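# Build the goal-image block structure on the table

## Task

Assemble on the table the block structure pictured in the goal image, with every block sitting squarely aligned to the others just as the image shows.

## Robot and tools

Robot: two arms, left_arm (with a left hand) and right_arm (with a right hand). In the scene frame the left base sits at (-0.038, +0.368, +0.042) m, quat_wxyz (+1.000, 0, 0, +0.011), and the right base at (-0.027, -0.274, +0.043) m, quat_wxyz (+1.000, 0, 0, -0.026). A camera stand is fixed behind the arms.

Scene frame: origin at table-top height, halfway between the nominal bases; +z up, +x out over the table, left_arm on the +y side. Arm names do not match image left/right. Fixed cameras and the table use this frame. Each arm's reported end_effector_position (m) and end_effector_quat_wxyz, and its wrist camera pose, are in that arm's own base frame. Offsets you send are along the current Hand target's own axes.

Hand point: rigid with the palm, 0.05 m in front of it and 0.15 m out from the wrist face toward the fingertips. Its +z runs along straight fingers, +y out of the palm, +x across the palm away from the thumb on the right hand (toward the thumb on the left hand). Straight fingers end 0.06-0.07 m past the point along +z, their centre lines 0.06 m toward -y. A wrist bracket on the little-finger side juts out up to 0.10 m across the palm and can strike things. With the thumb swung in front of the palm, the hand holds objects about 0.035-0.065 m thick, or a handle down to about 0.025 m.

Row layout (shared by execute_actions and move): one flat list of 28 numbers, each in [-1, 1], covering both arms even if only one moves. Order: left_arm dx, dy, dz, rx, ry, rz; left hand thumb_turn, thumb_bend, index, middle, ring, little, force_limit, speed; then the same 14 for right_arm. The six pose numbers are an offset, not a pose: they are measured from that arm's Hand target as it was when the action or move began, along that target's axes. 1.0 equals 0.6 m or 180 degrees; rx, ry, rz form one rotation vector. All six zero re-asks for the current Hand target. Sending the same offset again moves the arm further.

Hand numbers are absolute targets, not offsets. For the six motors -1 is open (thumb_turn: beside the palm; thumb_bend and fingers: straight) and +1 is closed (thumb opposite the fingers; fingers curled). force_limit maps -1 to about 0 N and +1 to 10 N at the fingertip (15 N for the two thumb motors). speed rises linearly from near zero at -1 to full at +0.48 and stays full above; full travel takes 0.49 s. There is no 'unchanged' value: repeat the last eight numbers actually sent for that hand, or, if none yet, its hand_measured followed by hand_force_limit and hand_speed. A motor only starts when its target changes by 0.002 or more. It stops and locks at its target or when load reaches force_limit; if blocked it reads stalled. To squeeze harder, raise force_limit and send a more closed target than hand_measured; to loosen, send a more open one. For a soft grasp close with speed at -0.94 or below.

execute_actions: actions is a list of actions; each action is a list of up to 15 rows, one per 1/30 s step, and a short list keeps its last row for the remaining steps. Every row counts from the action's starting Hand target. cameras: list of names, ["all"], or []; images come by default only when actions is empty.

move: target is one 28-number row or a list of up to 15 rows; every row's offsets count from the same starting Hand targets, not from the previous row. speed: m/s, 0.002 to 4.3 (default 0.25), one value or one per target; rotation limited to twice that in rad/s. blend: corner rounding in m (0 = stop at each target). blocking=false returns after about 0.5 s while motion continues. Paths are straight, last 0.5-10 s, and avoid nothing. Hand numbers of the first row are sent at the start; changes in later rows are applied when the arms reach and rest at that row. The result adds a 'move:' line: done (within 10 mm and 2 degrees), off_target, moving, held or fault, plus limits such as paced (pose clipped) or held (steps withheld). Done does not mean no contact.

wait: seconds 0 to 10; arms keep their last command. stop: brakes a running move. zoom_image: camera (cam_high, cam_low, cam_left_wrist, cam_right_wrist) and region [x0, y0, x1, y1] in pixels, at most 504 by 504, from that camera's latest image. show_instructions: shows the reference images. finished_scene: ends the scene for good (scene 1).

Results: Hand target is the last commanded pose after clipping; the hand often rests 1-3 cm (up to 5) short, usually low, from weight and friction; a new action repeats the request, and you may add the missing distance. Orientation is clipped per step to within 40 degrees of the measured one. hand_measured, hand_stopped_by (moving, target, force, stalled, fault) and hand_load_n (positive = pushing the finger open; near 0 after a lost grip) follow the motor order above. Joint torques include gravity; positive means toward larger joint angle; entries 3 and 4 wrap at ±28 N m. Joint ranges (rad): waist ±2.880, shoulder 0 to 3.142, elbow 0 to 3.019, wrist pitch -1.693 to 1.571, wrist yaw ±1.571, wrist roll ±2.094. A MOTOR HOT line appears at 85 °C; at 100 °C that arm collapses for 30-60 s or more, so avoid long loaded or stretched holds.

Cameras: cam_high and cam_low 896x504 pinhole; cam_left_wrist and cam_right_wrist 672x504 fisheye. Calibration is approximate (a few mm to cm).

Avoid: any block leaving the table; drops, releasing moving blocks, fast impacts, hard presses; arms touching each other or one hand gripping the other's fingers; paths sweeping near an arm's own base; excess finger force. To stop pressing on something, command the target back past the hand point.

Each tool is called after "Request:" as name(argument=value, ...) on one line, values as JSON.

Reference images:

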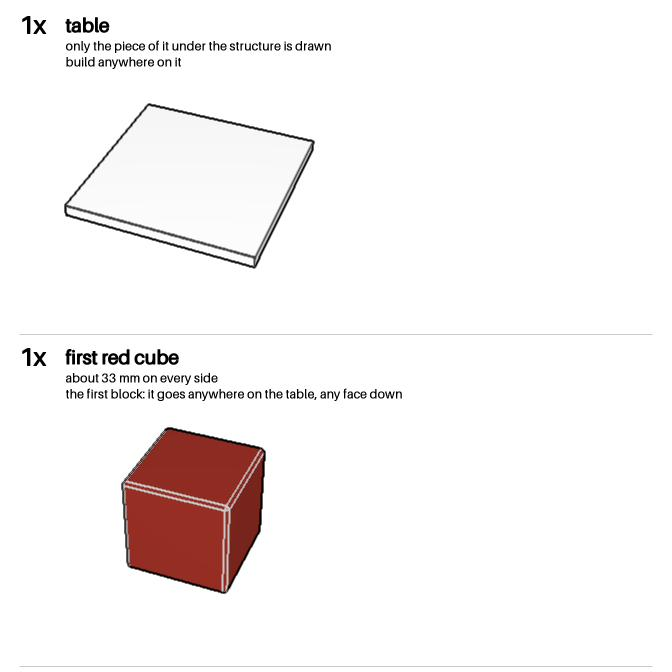

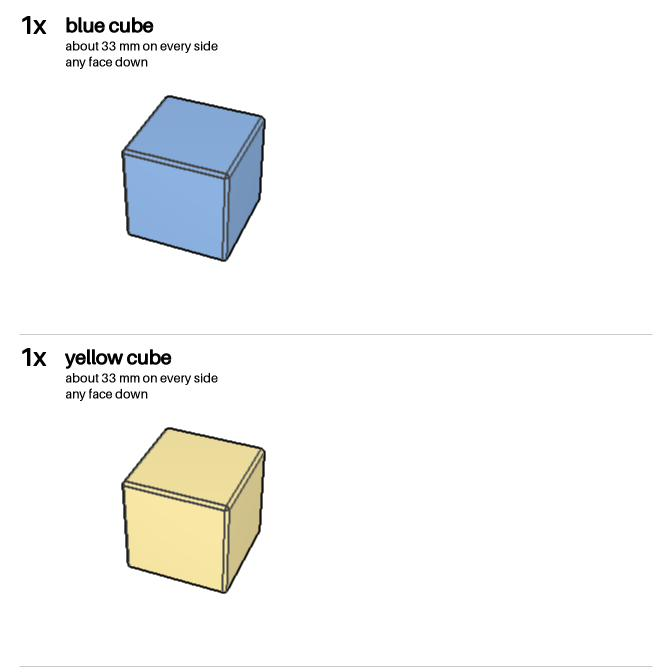

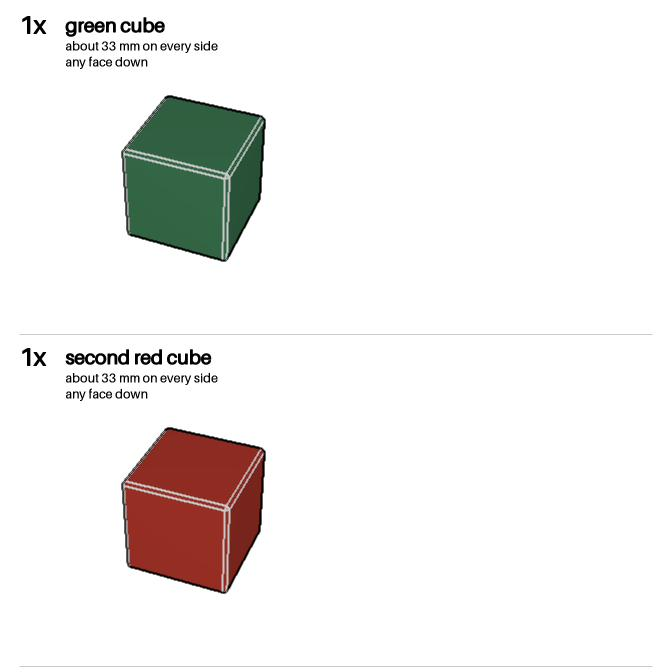

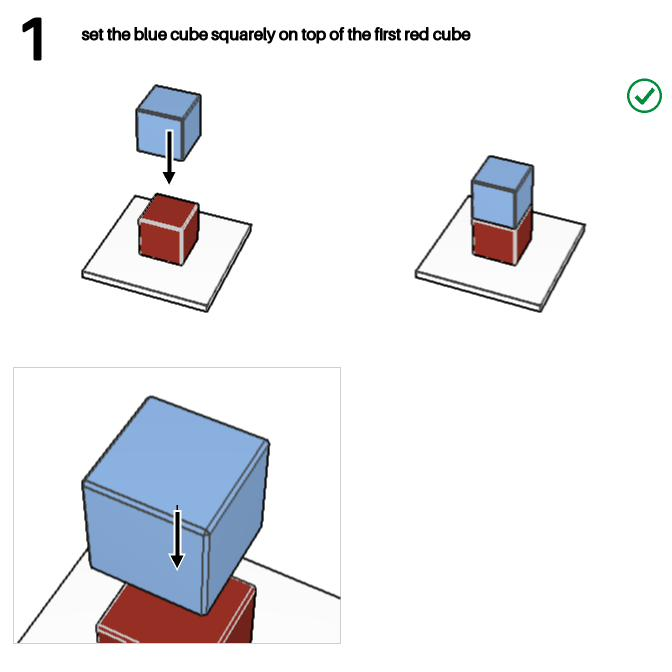

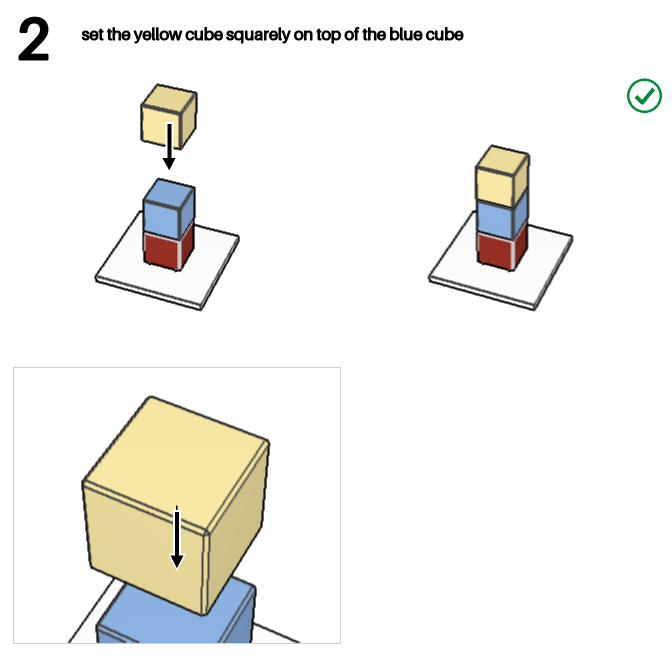

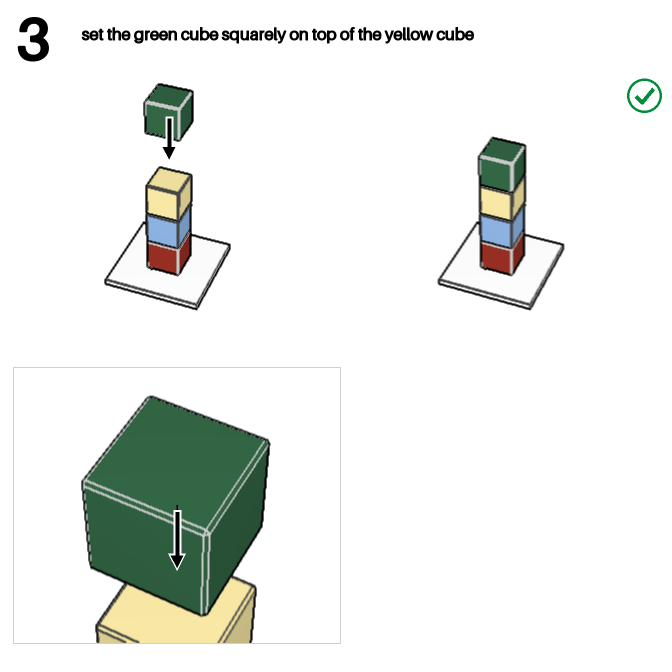

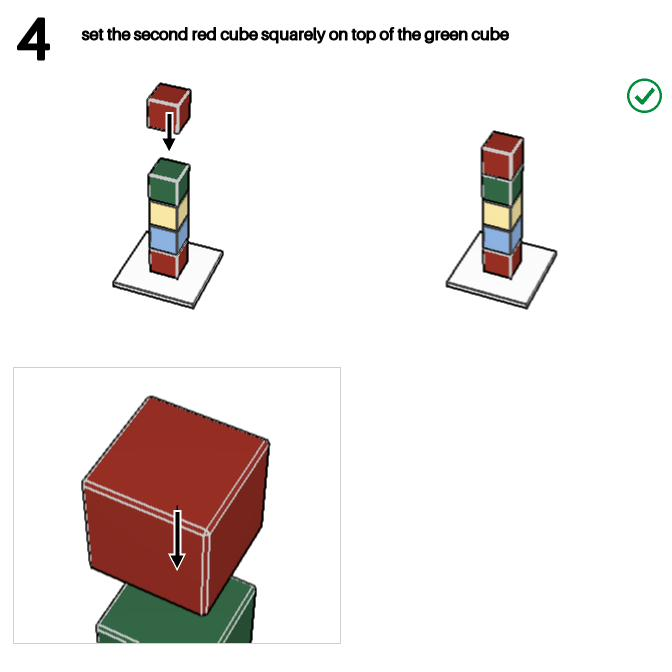

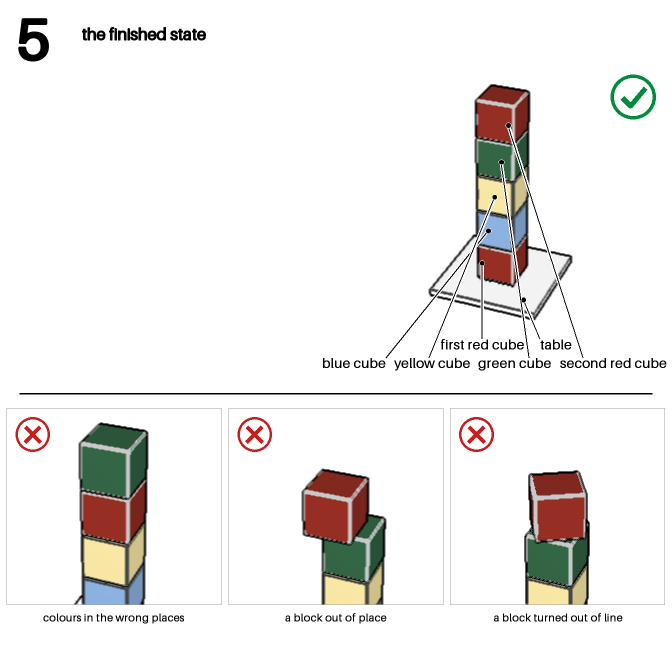

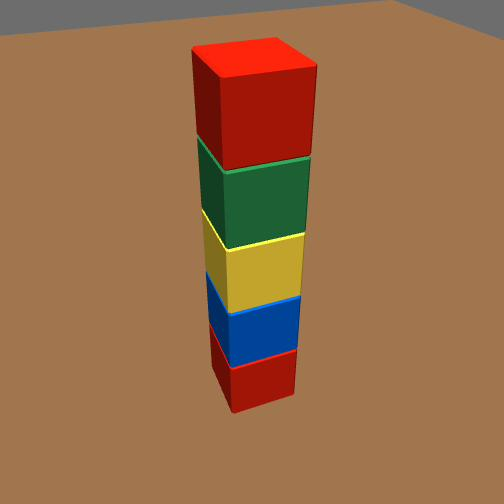

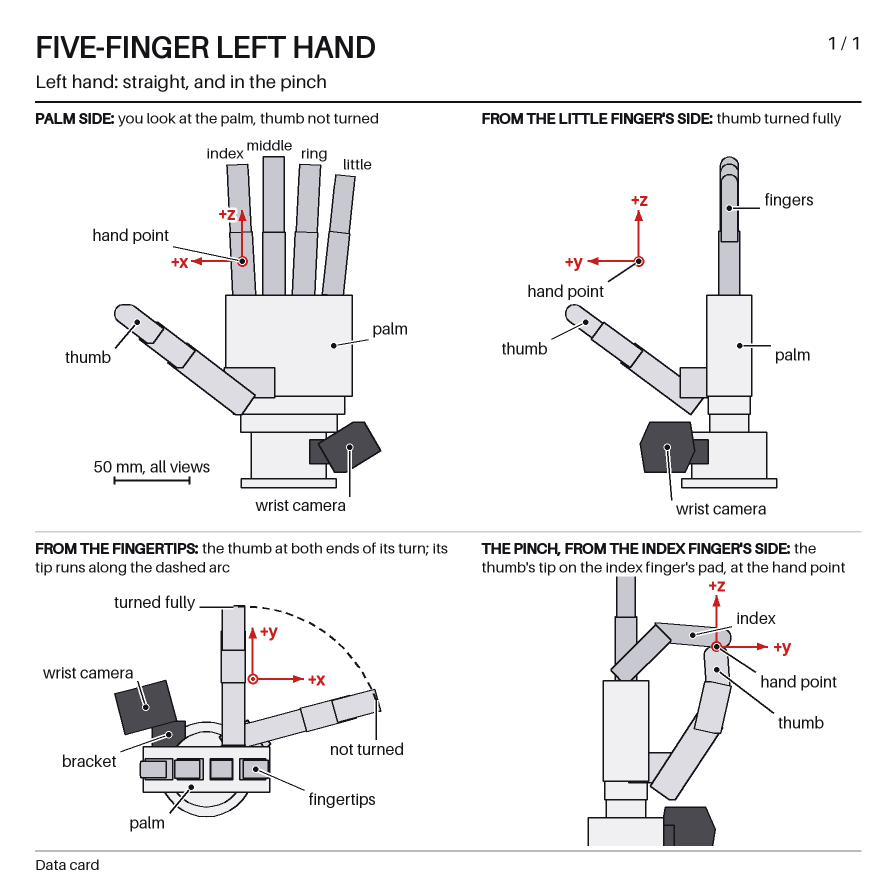

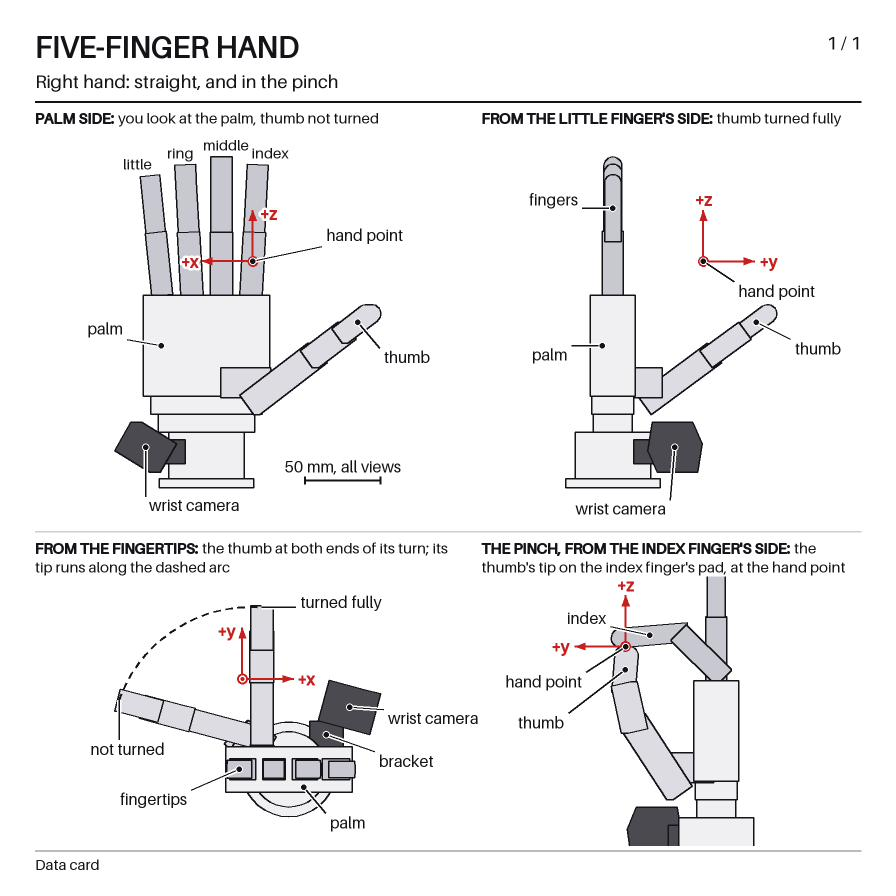

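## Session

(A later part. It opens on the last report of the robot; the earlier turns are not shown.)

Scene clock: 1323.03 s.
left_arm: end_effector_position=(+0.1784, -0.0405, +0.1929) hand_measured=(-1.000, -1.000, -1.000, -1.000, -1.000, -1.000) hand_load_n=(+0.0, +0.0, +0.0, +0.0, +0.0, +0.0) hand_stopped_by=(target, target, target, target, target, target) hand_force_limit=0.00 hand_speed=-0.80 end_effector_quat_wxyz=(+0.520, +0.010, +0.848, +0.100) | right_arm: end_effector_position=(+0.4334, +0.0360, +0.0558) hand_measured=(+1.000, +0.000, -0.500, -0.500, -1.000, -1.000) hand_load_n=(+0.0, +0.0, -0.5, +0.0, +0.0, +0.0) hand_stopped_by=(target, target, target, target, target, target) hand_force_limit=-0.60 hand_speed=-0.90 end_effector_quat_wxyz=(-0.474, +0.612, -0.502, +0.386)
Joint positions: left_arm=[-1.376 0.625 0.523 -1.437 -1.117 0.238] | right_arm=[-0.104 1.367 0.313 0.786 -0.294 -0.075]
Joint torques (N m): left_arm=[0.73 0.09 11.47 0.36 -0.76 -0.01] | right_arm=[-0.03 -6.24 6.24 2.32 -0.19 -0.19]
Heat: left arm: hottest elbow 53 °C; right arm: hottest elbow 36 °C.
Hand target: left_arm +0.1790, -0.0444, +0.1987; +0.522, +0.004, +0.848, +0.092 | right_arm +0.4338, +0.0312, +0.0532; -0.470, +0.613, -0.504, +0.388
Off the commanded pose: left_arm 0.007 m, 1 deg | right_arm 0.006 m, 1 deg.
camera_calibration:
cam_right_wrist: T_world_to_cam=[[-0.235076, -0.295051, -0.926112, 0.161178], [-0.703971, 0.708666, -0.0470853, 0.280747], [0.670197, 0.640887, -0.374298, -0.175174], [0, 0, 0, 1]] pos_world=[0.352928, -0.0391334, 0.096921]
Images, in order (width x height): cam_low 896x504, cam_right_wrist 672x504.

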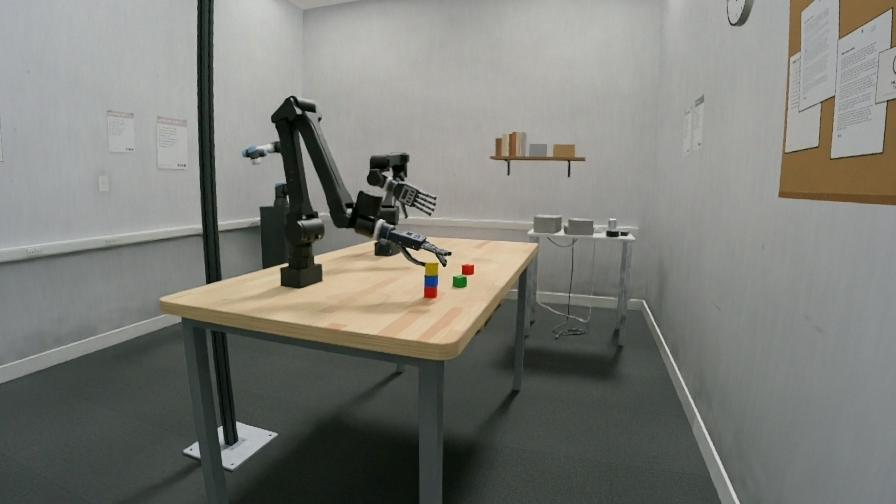

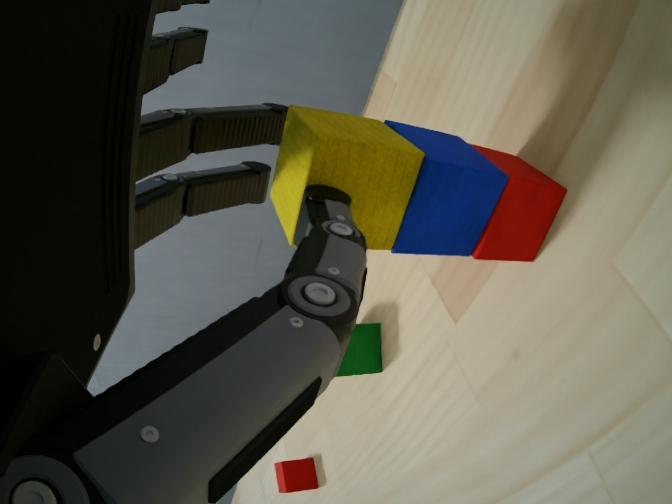

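Request:
move(target=[[0,0,0,0,0,0,-1,-1,-1,-1,-1,-1,0,-0.8, 0,0,0,0,0,0,1,0,-1,-1,-1,-1,-0.4,-0.3],[0,0,0,0,0,0,-1,-1,-1,-1,-1,-1,0,-0.8, 0,0.0173,-0.0644,0,0,0,1,0,-1,-1,-1,-1,-0.4,-0.3],[0,0,0,0,0,0,-1,-1,-1,-1,-1,-1,0,-0.8, 0.0002,-0.1115,-0.0989,0,0,0,1,0,-1,-1,-1,-1,-0.4,-0.3],[0,0,0,0,0,0,-1,-1,-1,-1,-1,-1,0,-0.8, -0.311,-0.1503,0.0643,-0.0003,0.2409,0.0646,1,0,-1,-1,-1,-1,-0.4,-0.3],[0,0,0,0,0,0,-1,-1,-1,-1,-1,-1,0,-0.8, -0.3112,-0.0537,0.0902,-0.0003,0.2409,0.0646,1,0,-1,-1,-1,-1,-0.4,-0.3]], speed=[0.1,0.08,0.2,0.25,0.2], blend=[0,0,0.01,0.02,0], cameras=["cam_high","cam_low","cam_right_wrist"])

Request:
zoom_image(camera="cam_low", region=[410, 250, 455, 300])

Request:
zoom_image(camera="cam_right_wrist", region=[370, 100, 570, 300])

Request:
zoom_image(camera="cam_high", region=[280, 260, 330, 310])

Scene clock: 1376.10 s.
left_arm: end_effector_position=(+0.1784, -0.0405, +0.1929) hand_measured=(-1.000, -1.000, -1.000, -1.000, -1.000, -1.000) hand_load_n=(+0.0, +0.0, +0.0, +0.0, +0.0, +0.0) hand_stopped_by=(target, target, target, target, target, target) hand_force_limit=0.00 hand_speed=-0.80 end_effector_quat_wxyz=(+0.520, +0.010, +0.848, +0.100) | right_arm: end_effector_position=(+0.4465, +0.2138, +0.0621) hand_measured=(+1.000, +0.000, -1.000, -1.000, -1.000, -1.000) hand_load_n=(+0.0, +0.0, +0.0, +0.0, +0.0, +0.0) hand_stopped_by=(target, target, target, target, target, target) hand_force_limit=-0.40 hand_speed=-0.30 end_effector_quat_wxyz=(+0.276, -0.382, +0.696, -0.541)
Joint positions: left_arm=[-1.376 0.625 0.523 -1.437 -1.117 0.238] | right_arm=[0.783 1.594 0.79 -0.154 1.245 0.903]
Joint torques (N m): left_arm=[0.73 0.09 11.47 0.35 -0.76 -0.01] | right_arm=[2.02 -9.35 10.24 1.13 0.48 0.04]
Heat: left arm: hottest elbow 53 °C; right arm: hottest elbow 36 °C.
Hand target: left_arm +0.1790, -0.0444, +0.1987; +0.522, +0.004, +0.848, +0.092 | right_arm +0.4574, +0.2262, +0.0700; +0.287, -0.374, +0.699, -0.538
Off the commanded pose: left_arm 0.007 m, 1 deg | right_arm 0.018 m, 2 deg.
move: off_target (right_arm)
camera_calibration:
cam_right_wrist: T_world_to_cam=[[-0.398162, -0.062359, -0.915193, 0.244851], [0.00416431, 0.997554, -0.0697826, -0.212284], [0.917306, -0.031596, -0.396929, -0.26069], [0, 0, 0, 1]] pos_world=[0.337507, 0.218797, 0.105797]
Images, in order (width x height): cam_high 896x504, cam_low 896x504, cam_right_wrist 672x504.

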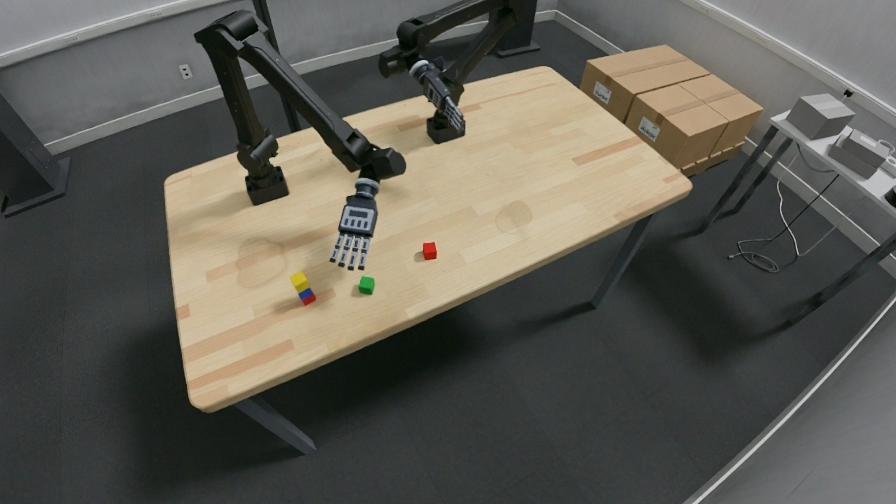

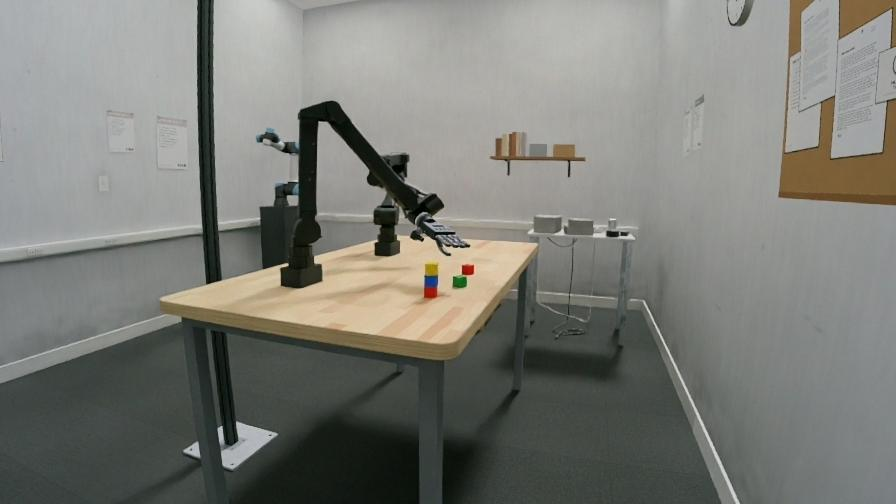

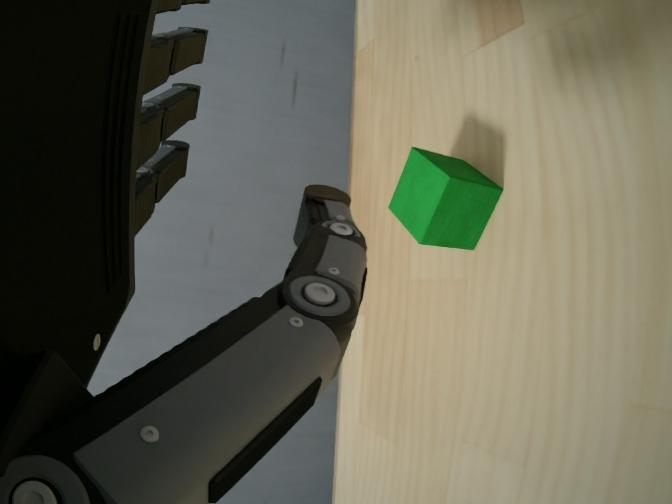

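Scaled by 10.080.

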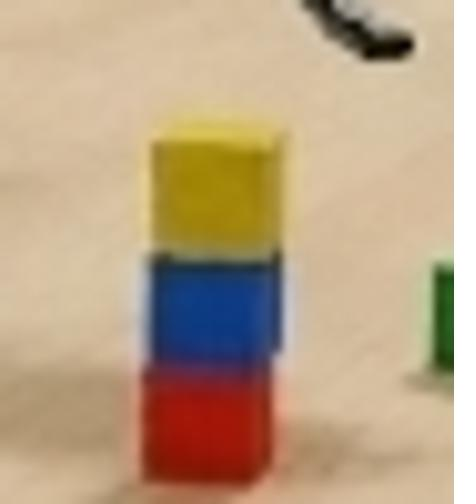

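Scaled by 2.520 from the camera's 672x504 image, which has a finer 960x720 frame.

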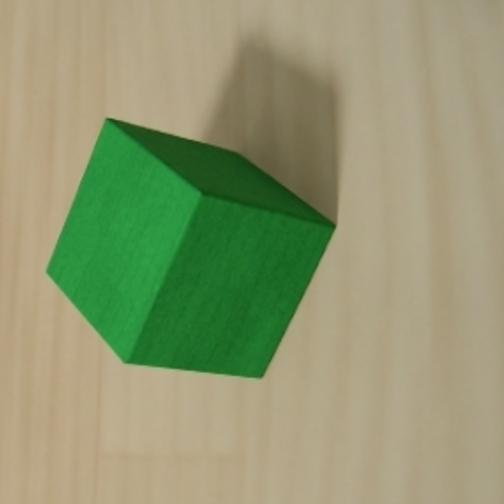

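Scaled by 10.080.

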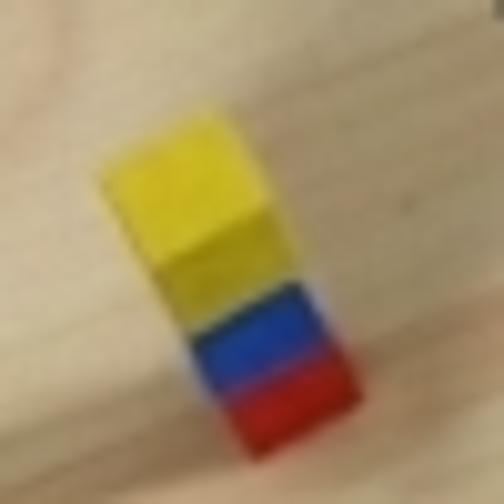

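Request:
move(target=[0,0,0,0,0,0,-1,-1,-1,-1,-1,-1,0,-0.8, -0.0255,0.05,0.06,0,0,0.0085,1,0,-1,-1,-1,-1,-0.4,-0.3], speed=0.15, cameras=["cam_right_wrist"])

Request:
zoom_image(camera="cam_right_wrist", region=[300, 50, 540, 290])

Scene clock: 1420.47 s.
left_arm: end_effector_position=(+0.1784, -0.0405, +0.1929) hand_measured=(-1.000, -1.000, -1.000, -1.000, -1.000, -1.000) hand_load_n=(+0.0, +0.0, +0.0, +0.0, +0.0, +0.0) hand_stopped_by=(target, target, target, target, target, target) hand_force_limit=0.00 hand_speed=-0.80 end_effector_quat_wxyz=(+0.520, +0.010, +0.848, +0.100) | right_arm: end_effector_position=(+0.4749, +0.2168, +0.0269) hand_measured=(+1.000, +0.000, -1.000, -1.000, -1.000, -1.000) hand_load_n=(-0.5, +0.0, +0.0, +0.0, +0.0, +0.0) hand_stopped_by=(target, target, target, target, target, target) hand_force_limit=-0.40 hand_speed=-0.30 end_effector_quat_wxyz=(+0.287, -0.371, +0.703, -0.535)
Joint positions: left_arm=[-1.376 0.625 0.523 -1.437 -1.117 0.238] | right_arm=[0.74 1.72 0.803 0.06 1.216 0.83]
Joint torques (N m): left_arm=[0.85 0.03 11.45 0.36 -0.75 -0.01] | right_arm=[-0.09 -10.87 9.24 1.83 0.34 -0.17]
Heat: left arm: hottest elbow 53 °C; right arm: hottest elbow 40 °C.
Hand target: left_arm +0.1790, -0.0444, +0.1987; +0.522, +0.004, +0.848, +0.092 | right_arm +0.4884, +0.2238, +0.0318; +0.294, -0.364, +0.704, -0.534
Off the commanded pose: left_arm 0.007 m, 1 deg | right_arm 0.016 m, 1 deg.
move: off_target (right_arm)
camera_calibration:
cam_right_wrist: T_world_to_cam=[[-0.38151, -0.0335866, -0.923754, 0.21023], [0.011039, 0.999103, -0.0408853, -0.222278], [0.924299, -0.0257955, -0.380797, -0.305665], [0, 0, 0, 1]] pos_world=[0.365184, 0.221254, 0.0687167]
Images, in order (width x height): cam_right_wrist 672x504.

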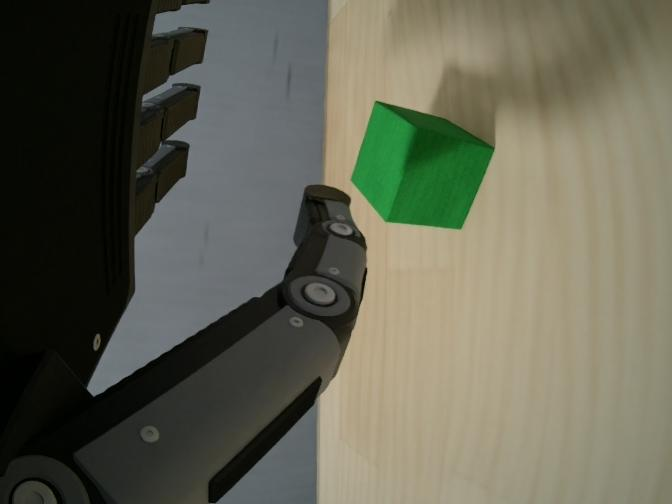

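Scaled by 2.100 from the camera's 672x504 image, which has a finer 960x720 frame.

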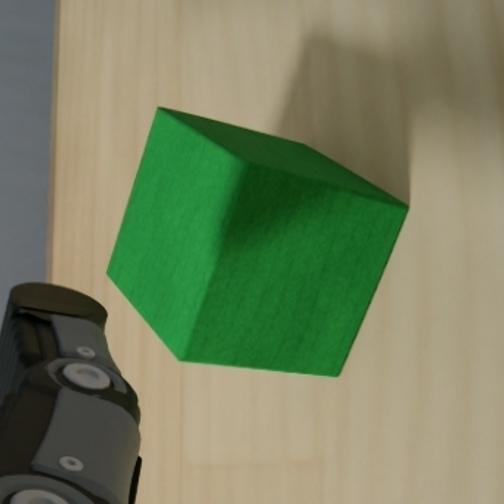

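Request:
move(target=[0,0,0,0,0,0,-1,-1,-1,-1,-1,-1,0,-0.8, 0.0098,0.048,0.026,0,0.008,0.0022,1,0,-1,-1,-1,-1,-0.4,-0.3], speed=0.1, cameras=["cam_right_wrist"])

Request:
zoom_image(camera="cam_right_wrist", region=[240, 80, 480, 320])

Scene clock: 1461.33 s.
left_arm: end_effector_position=(+0.1784, -0.0405, +0.1929) hand_measured=(-1.000, -1.000, -1.000, -1.000, -1.000, -1.000) hand_load_n=(+0.0, +0.0, +0.0, +0.0, +0.0, +0.0) hand_stopped_by=(target, target, target, target, target, target) hand_force_limit=0.00 hand_speed=-0.80 end_effector_quat_wxyz=(+0.520, +0.010, +0.848, +0.100) | right_arm: end_effector_position=(+0.4788, +0.2113, -0.0035) hand_measured=(+1.000, +0.000, -1.000, -1.000, -1.000, -1.000) hand_load_n=(+0.0, +0.0, +0.0, +0.0, +0.0, +0.0) hand_stopped_by=(target, target, target, target, target, target) hand_force_limit=-0.40 hand_speed=-0.30 end_effector_quat_wxyz=(+0.278, -0.370, +0.704, -0.539)
Joint positions: left_arm=[-1.376 0.625 0.523 -1.437 -1.117 0.238] | right_arm=[0.726 1.8 0.803 0.126 1.217 0.832]
Joint torques (N m): left_arm=[0.85 0.03 11.44 0.35 -0.75 -0.02] | right_arm=[0.21 -10.4 8.12 1.83 0.53 0.03]
Heat: left arm: hottest elbow 53 °C; right arm: hottest elbow 40 °C.
Hand target: left_arm +0.1790, -0.0444, +0.1987; +0.522, +0.004, +0.848, +0.092 | right_arm +0.4920, +0.2153, -0.0001; +0.287, -0.355, +0.709, -0.537
Off the commanded pose: left_arm 0.007 m, 1 deg | right_arm 0.014 m, 2 deg.
move: off_target (right_arm)
camera_calibration:
cam_right_wrist: T_world_to_cam=[[-0.390603, -0.0360277, -0.919854, 0.188366], [0.0253434, 0.998434, -0.0498671, -0.22472], [0.92021, -0.0427904, -0.389078, -0.315501], [0, 0, 0, 1]] pos_world=[0.369599, 0.217654, 0.0393079]
Images, in order (width x height): cam_right_wrist 672x504.

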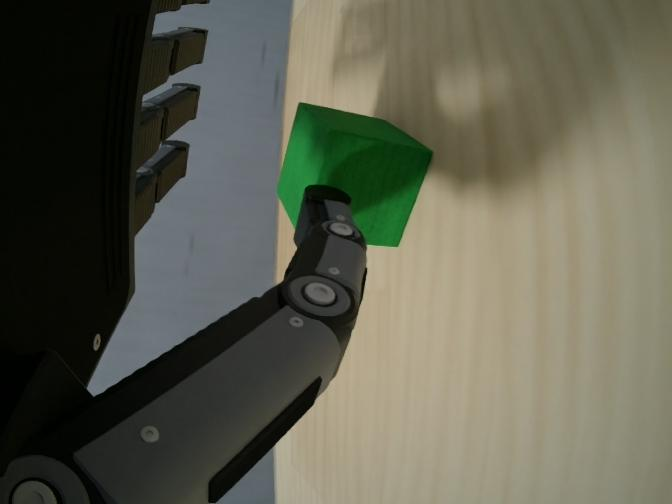

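Scaled by 2.100 from the camera's 672x504 image, which has a finer 960x720 frame.

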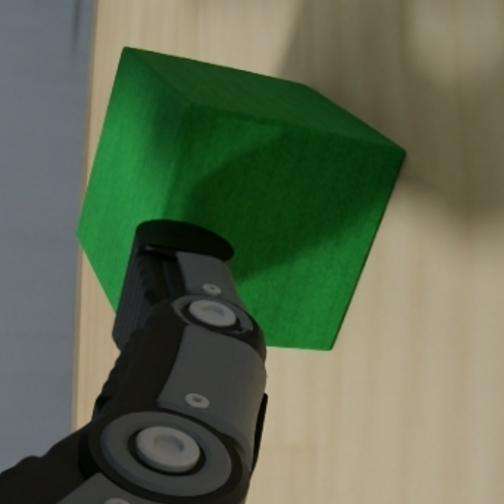

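Request:
execute_actions(actions=[[[0,0,0,0,0,0,-1,-1,-1,-1,-1,-1,0,-0.8, 0,0,0,0,0,0,1,0,-0.45,-0.45,-1,-1,-0.6,-0.5]],[[0,0,0,0,0,0,-1,-1,-1,-1,-1,-1,0,-0.8, 0,0,0,0,0,0,1,0,-0.45,-0.45,-1,-1,-0.6,-0.5]],[[0,0,0,0,0,0,-1,-1,-1,-1,-1,-1,0,-0.8, 0,0,0,0,0,0,1,0,0.1,0.1,-1,-1,-0.6,-0.95]],[[0,0,0,0,0,0,-1,-1,-1,-1,-1,-1,0,-0.8, 0,0,0,0,0,0,1,0,0.1,0.1,-1,-1,-0.6,-0.95]],[[0,0,0,0,0,0,-1,-1,-1,-1,-1,-1,0,-0.8, 0,0,0,0,0,0,1,0,0.1,0.1,-1,-1,-0.6,-0.95]]], cameras=["cam_right_wrist"])

Request:
zoom_image(camera="cam_right_wrist", region=[240, 80, 480, 320])

Scene clock: 1490.83 s.
left_arm: end_effector_position=(+0.1784, -0.0405, +0.1929) hand_measured=(-1.000, -1.000, -1.000, -1.000, -1.000, -1.000) hand_load_n=(+0.0, +0.0, +0.0, +0.0, +0.0, +0.0) hand_stopped_by=(target, target, target, target, target, target) hand_force_limit=0.00 hand_speed=-0.80 end_effector_quat_wxyz=(+0.520, +0.010, +0.848, +0.100) | right_arm: end_effector_position=(+0.4790, +0.2112, -0.0032) hand_measured=(+1.000, +0.000, -0.290, -0.300, -1.000, -1.000) hand_load_n=(+0.5, +2.0, +2.0, +1.5, +0.0, +0.0) hand_stopped_by=(target, target, force, force, target, target) hand_force_limit=-0.60 hand_speed=-0.95 end_effector_quat_wxyz=(+0.278, -0.369, +0.704, -0.539)
Joint positions: left_arm=[-1.376 0.625 0.523 -1.437 -1.117 0.238] | right_arm=[0.726 1.8 0.803 0.127 1.218 0.833]
Joint torques (N m): left_arm=[0.73 0.09 11.47 0.36 -0.76 -0.01] | right_arm=[0.56 -10.52 8.01 1.87 0.46 0.06]
Heat: left arm: hottest elbow 54 °C; right arm: hottest elbow 39 °C.
Hand target: left_arm +0.1790, -0.0444, +0.1987; +0.522, +0.004, +0.848, +0.092 | right_arm +0.4919, +0.2153, -0.0002; +0.287, -0.355, +0.709, -0.537
Off the commanded pose: left_arm 0.007 m, 1 deg | right_arm 0.014 m, 2 deg.
camera_calibration:
cam_right_wrist: T_world_to_cam=[[-0.389103, -0.0352767, -0.920518, 0.187805], [0.0262754, 0.998435, -0.0493693, -0.225081], [0.920819, -0.0433968, -0.387567, -0.315705], [0, 0, 0, 1]] pos_world=[0.369697, 0.217653, 0.0394093]
Images, in order (width x height): cam_right_wrist 672x504.

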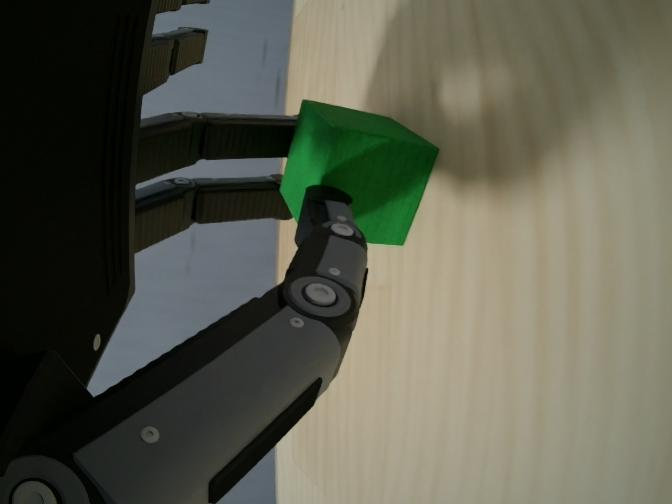

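Scaled by 2.100 from the camera's 672x504 image, which has a finer 960x720 frame.

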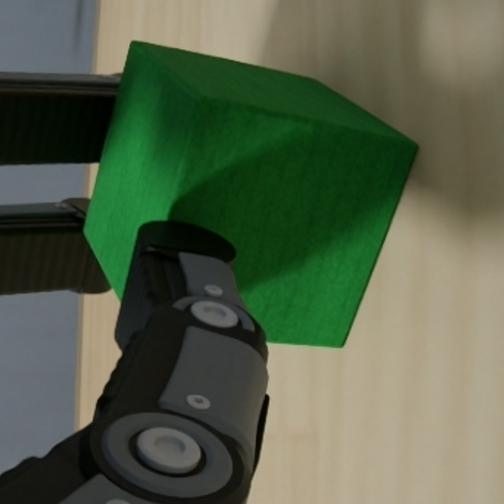

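Request:
move(target=[[0,0,0,0,0,0,-1,-1,-1,-1,-1,-1,0,-0.8, -0.006,-0.2252,-0.0601,0,0,0,1,0,0.1,0.1,-1,-1,-0.6,-0.95],[0,0,0,0,0,0,-1,-1,-1,-1,-1,-1,0,-0.8, 0.2932,-0.2833,0.0287,-0.0029,-0.2487,-0.0751,1,0,0.1,0.1,-1,-1,-0.6,-0.95],[0,0,0,0,0,0,-1,-1,-1,-1,-1,-1,0,-0.8, 0.2945,-0.235,0.0416,-0.0029,-0.2487,-0.0751,1,0,0.1,0.1,-1,-1,-0.6,-0.95]], speed=[0.12,0.2,0.1], blend=[0.02,0,0], cameras=["cam_high","cam_low","cam_right_wrist"])

Request:
zoom_image(camera="cam_low", region=[405, 240, 465, 300])

Request:
zoom_image(camera="cam_right_wrist", region=[270, 80, 570, 300])

Scene clock: 1541.70 s.
left_arm: end_effector_position=(+0.1784, -0.0405, +0.1929) hand_measured=(-1.000, -1.000, -1.000, -1.000, -1.000, -1.000) hand_load_n=(+0.0, +0.0, +0.0, +0.0, +0.0, +0.0) hand_stopped_by=(target, target, target, target, target, target) hand_force_limit=0.00 hand_speed=-0.80 end_effector_quat_wxyz=(+0.520, +0.010, +0.848, +0.100) | right_arm: end_effector_position=(+0.4325, +0.0388, +0.1244) hand_measured=(+1.000, +0.000, -0.290, -0.300, -1.000, -1.000) hand_load_n=(+0.5, +2.0, +2.0, +1.5, +0.0, +0.0) hand_stopped_by=(target, target, force, force, target, target) hand_force_limit=-0.60 hand_speed=-0.95 end_effector_quat_wxyz=(-0.470, +0.614, -0.506, +0.381)
Joint positions: left_arm=[-1.376 0.625 0.523 -1.437 -1.117 0.238] | right_arm=[-0.093 1.087 0.399 0.406 -0.282 -0.073]
Joint torques (N m): left_arm=[0.73 0.09 11.45 0.36 -0.75 -0.02] | right_arm=[-0.62 -3.19 8.61 2.97 -0.26 -0.13]
Heat: left arm: hottest elbow 54 °C; right arm: hottest elbow 39 °C.
Hand target: left_arm +0.1790, -0.0444, +0.1987; +0.522, +0.004, +0.848, +0.092 | right_arm +0.4359, +0.0339, +0.1249; -0.469, +0.613, -0.504, +0.388
Off the commanded pose: left_arm 0.007 m, 1 deg | right_arm 0.006 m, 1 deg.
move: done
camera_calibration:
cam_right_wrist: T_world_to_cam=[[-0.248914, -0.294194, -0.922763, 0.230815], [-0.703591, 0.709669, -0.0364635, 0.279769], [0.665584, 0.640172, -0.383639, -0.147467], [0, 0, 0, 1]] pos_world=[0.352448, -0.0362348, 0.166615]
Images, in order (width x height): cam_high 896x504, cam_low 896x504, cam_right_wrist 672x504.

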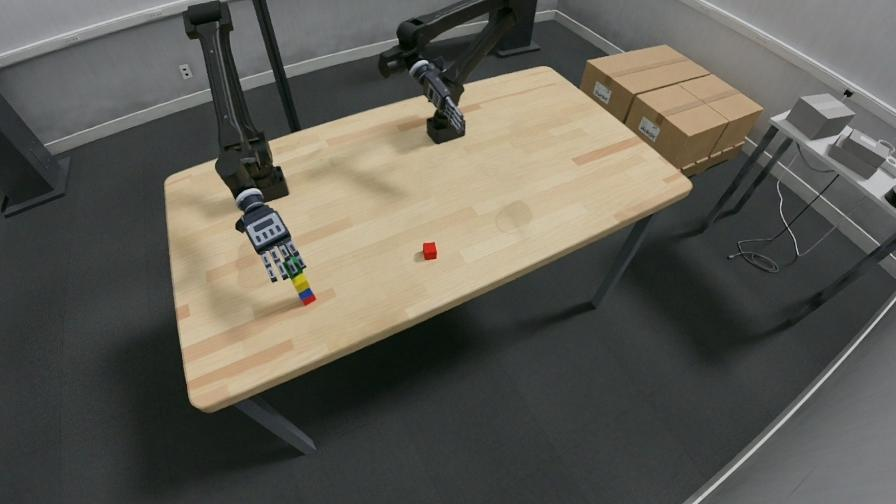

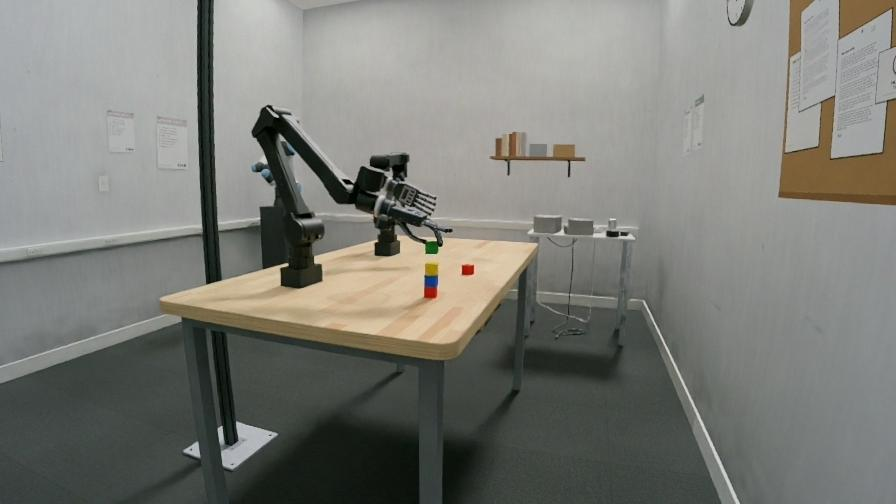

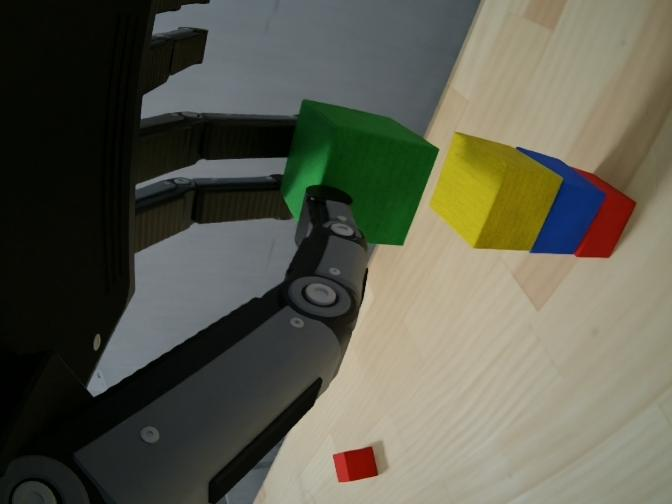

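Scaled by 8.400.

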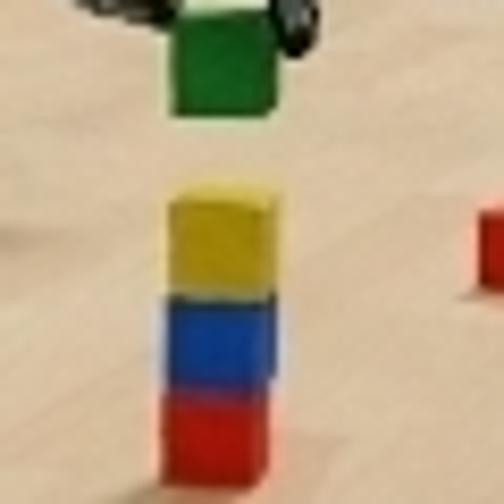

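Scaled by 1.680 from the camera's 672x504 image, which has a finer 960x720 frame.

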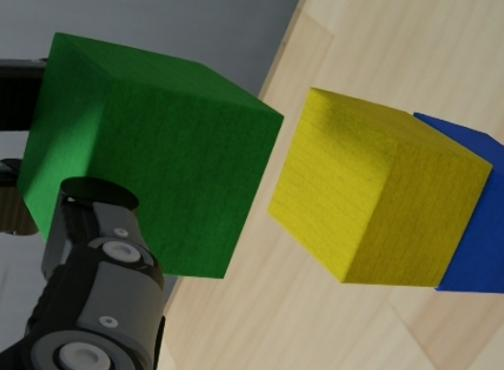

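Request:
move(target=[0,0,0,0,0,0,-1,-1,-1,-1,-1,-1,0,-0.8, 0.0003,0.0431,0.0131,0,0,0,1,0,0.1,0.1,-1,-1,-0.6,-0.95], speed=0.07, cameras=["cam_low","cam_right_wrist"])

Request:
zoom_image(camera="cam_low", region=[405, 240, 465, 300])

Request:
zoom_image(camera="cam_right_wrist", region=[270, 80, 520, 300])

Scene clock: 1555.27 s.
left_arm: end_effector_position=(+0.1784, -0.0405, +0.1929) hand_measured=(-1.000, -1.000, -1.000, -1.000, -1.000, -1.000) hand_load_n=(+0.0, +0.0, +0.0, +0.0, +0.0, +0.0) hand_stopped_by=(target, target, target, target, target, target) hand_force_limit=0.00 hand_speed=-0.80 end_effector_quat_wxyz=(+0.520, +0.010, +0.848, +0.100) | right_arm: end_effector_position=(+0.4347, +0.0386, +0.0996) hand_measured=(+1.000, +0.000, -0.290, -0.300, -1.000, -1.000) hand_load_n=(+0.5, +2.0, +2.0, +1.5, +0.0, +0.0) hand_stopped_by=(target, target, force, force, target, target) hand_force_limit=-0.60 hand_speed=-0.95 end_effector_quat_wxyz=(-0.471, +0.613, -0.505, +0.383)
Joint positions: left_arm=[-1.376 0.625 0.523 -1.437 -1.117 0.238] | right_arm=[-0.093 1.179 0.366 0.536 -0.282 -0.073]
Joint torques (N m): left_arm=[0.79 0.09 11.43 0.35 -0.76 -0.01] | right_arm=[1.08 -3.78 7.69 3.15 -0.27 -0.09]
Heat: left arm: hottest elbow 54 °C; right arm: hottest elbow 39 °C.
Hand target: left_arm +0.1790, -0.0444, +0.1987; +0.522, +0.004, +0.848, +0.092 | right_arm +0.4369, +0.0338, +0.0981; -0.469, +0.613, -0.504, +0.388
Off the commanded pose: left_arm 0.007 m, 1 deg | right_arm 0.006 m, 1 deg.
move: done
camera_calibration:
cam_right_wrist: T_world_to_cam=[[-0.2443, -0.294628, -0.923857, 0.206621], [-0.70341, 0.709641, -0.0403062, 0.280947], [0.667482, 0.640003, -0.38061, -0.159469], [0, 0, 0, 1]] pos_world=[0.354541, -0.0364342, 0.141517]
Images, in order (width x height): cam_low 896x504, cam_right_wrist 672x504.

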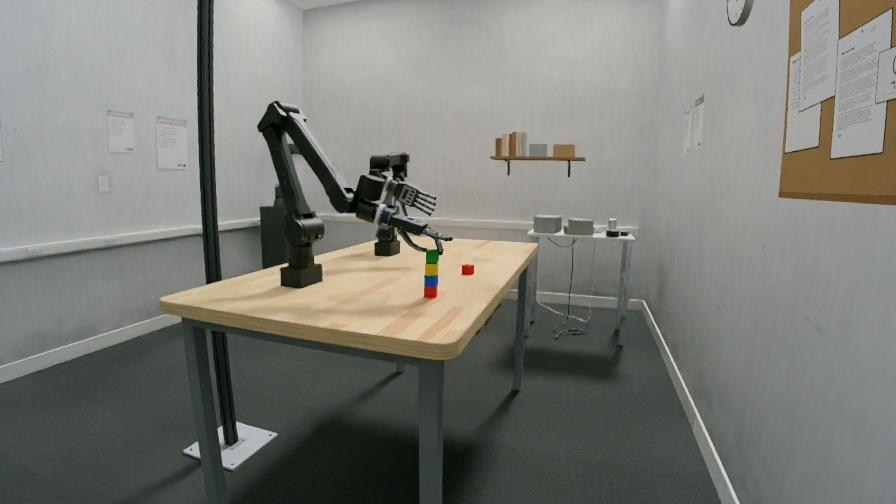

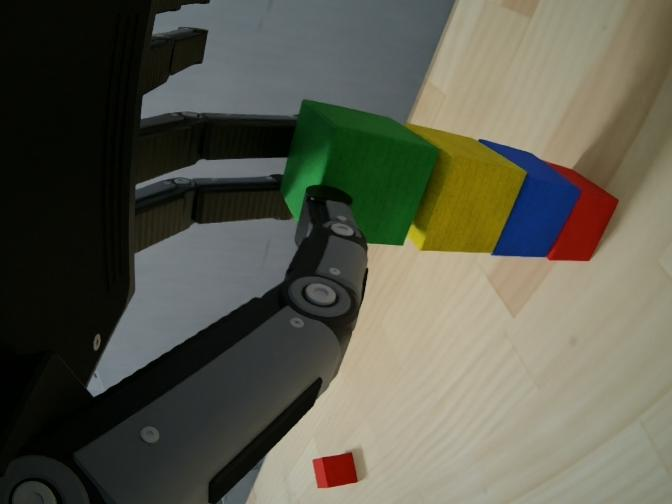

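Scaled by 8.400.

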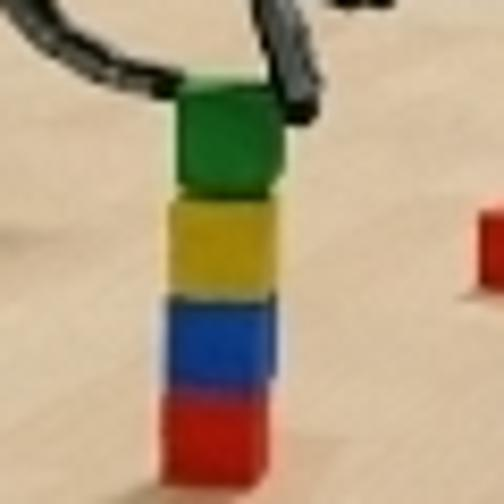

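Scaled by 2.016 from the camera's 672x504 image, which has a finer 960x720 frame.

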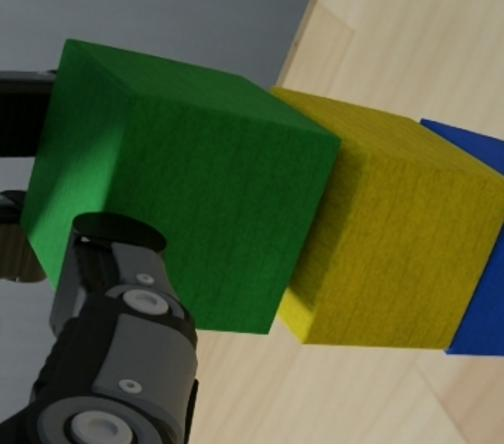

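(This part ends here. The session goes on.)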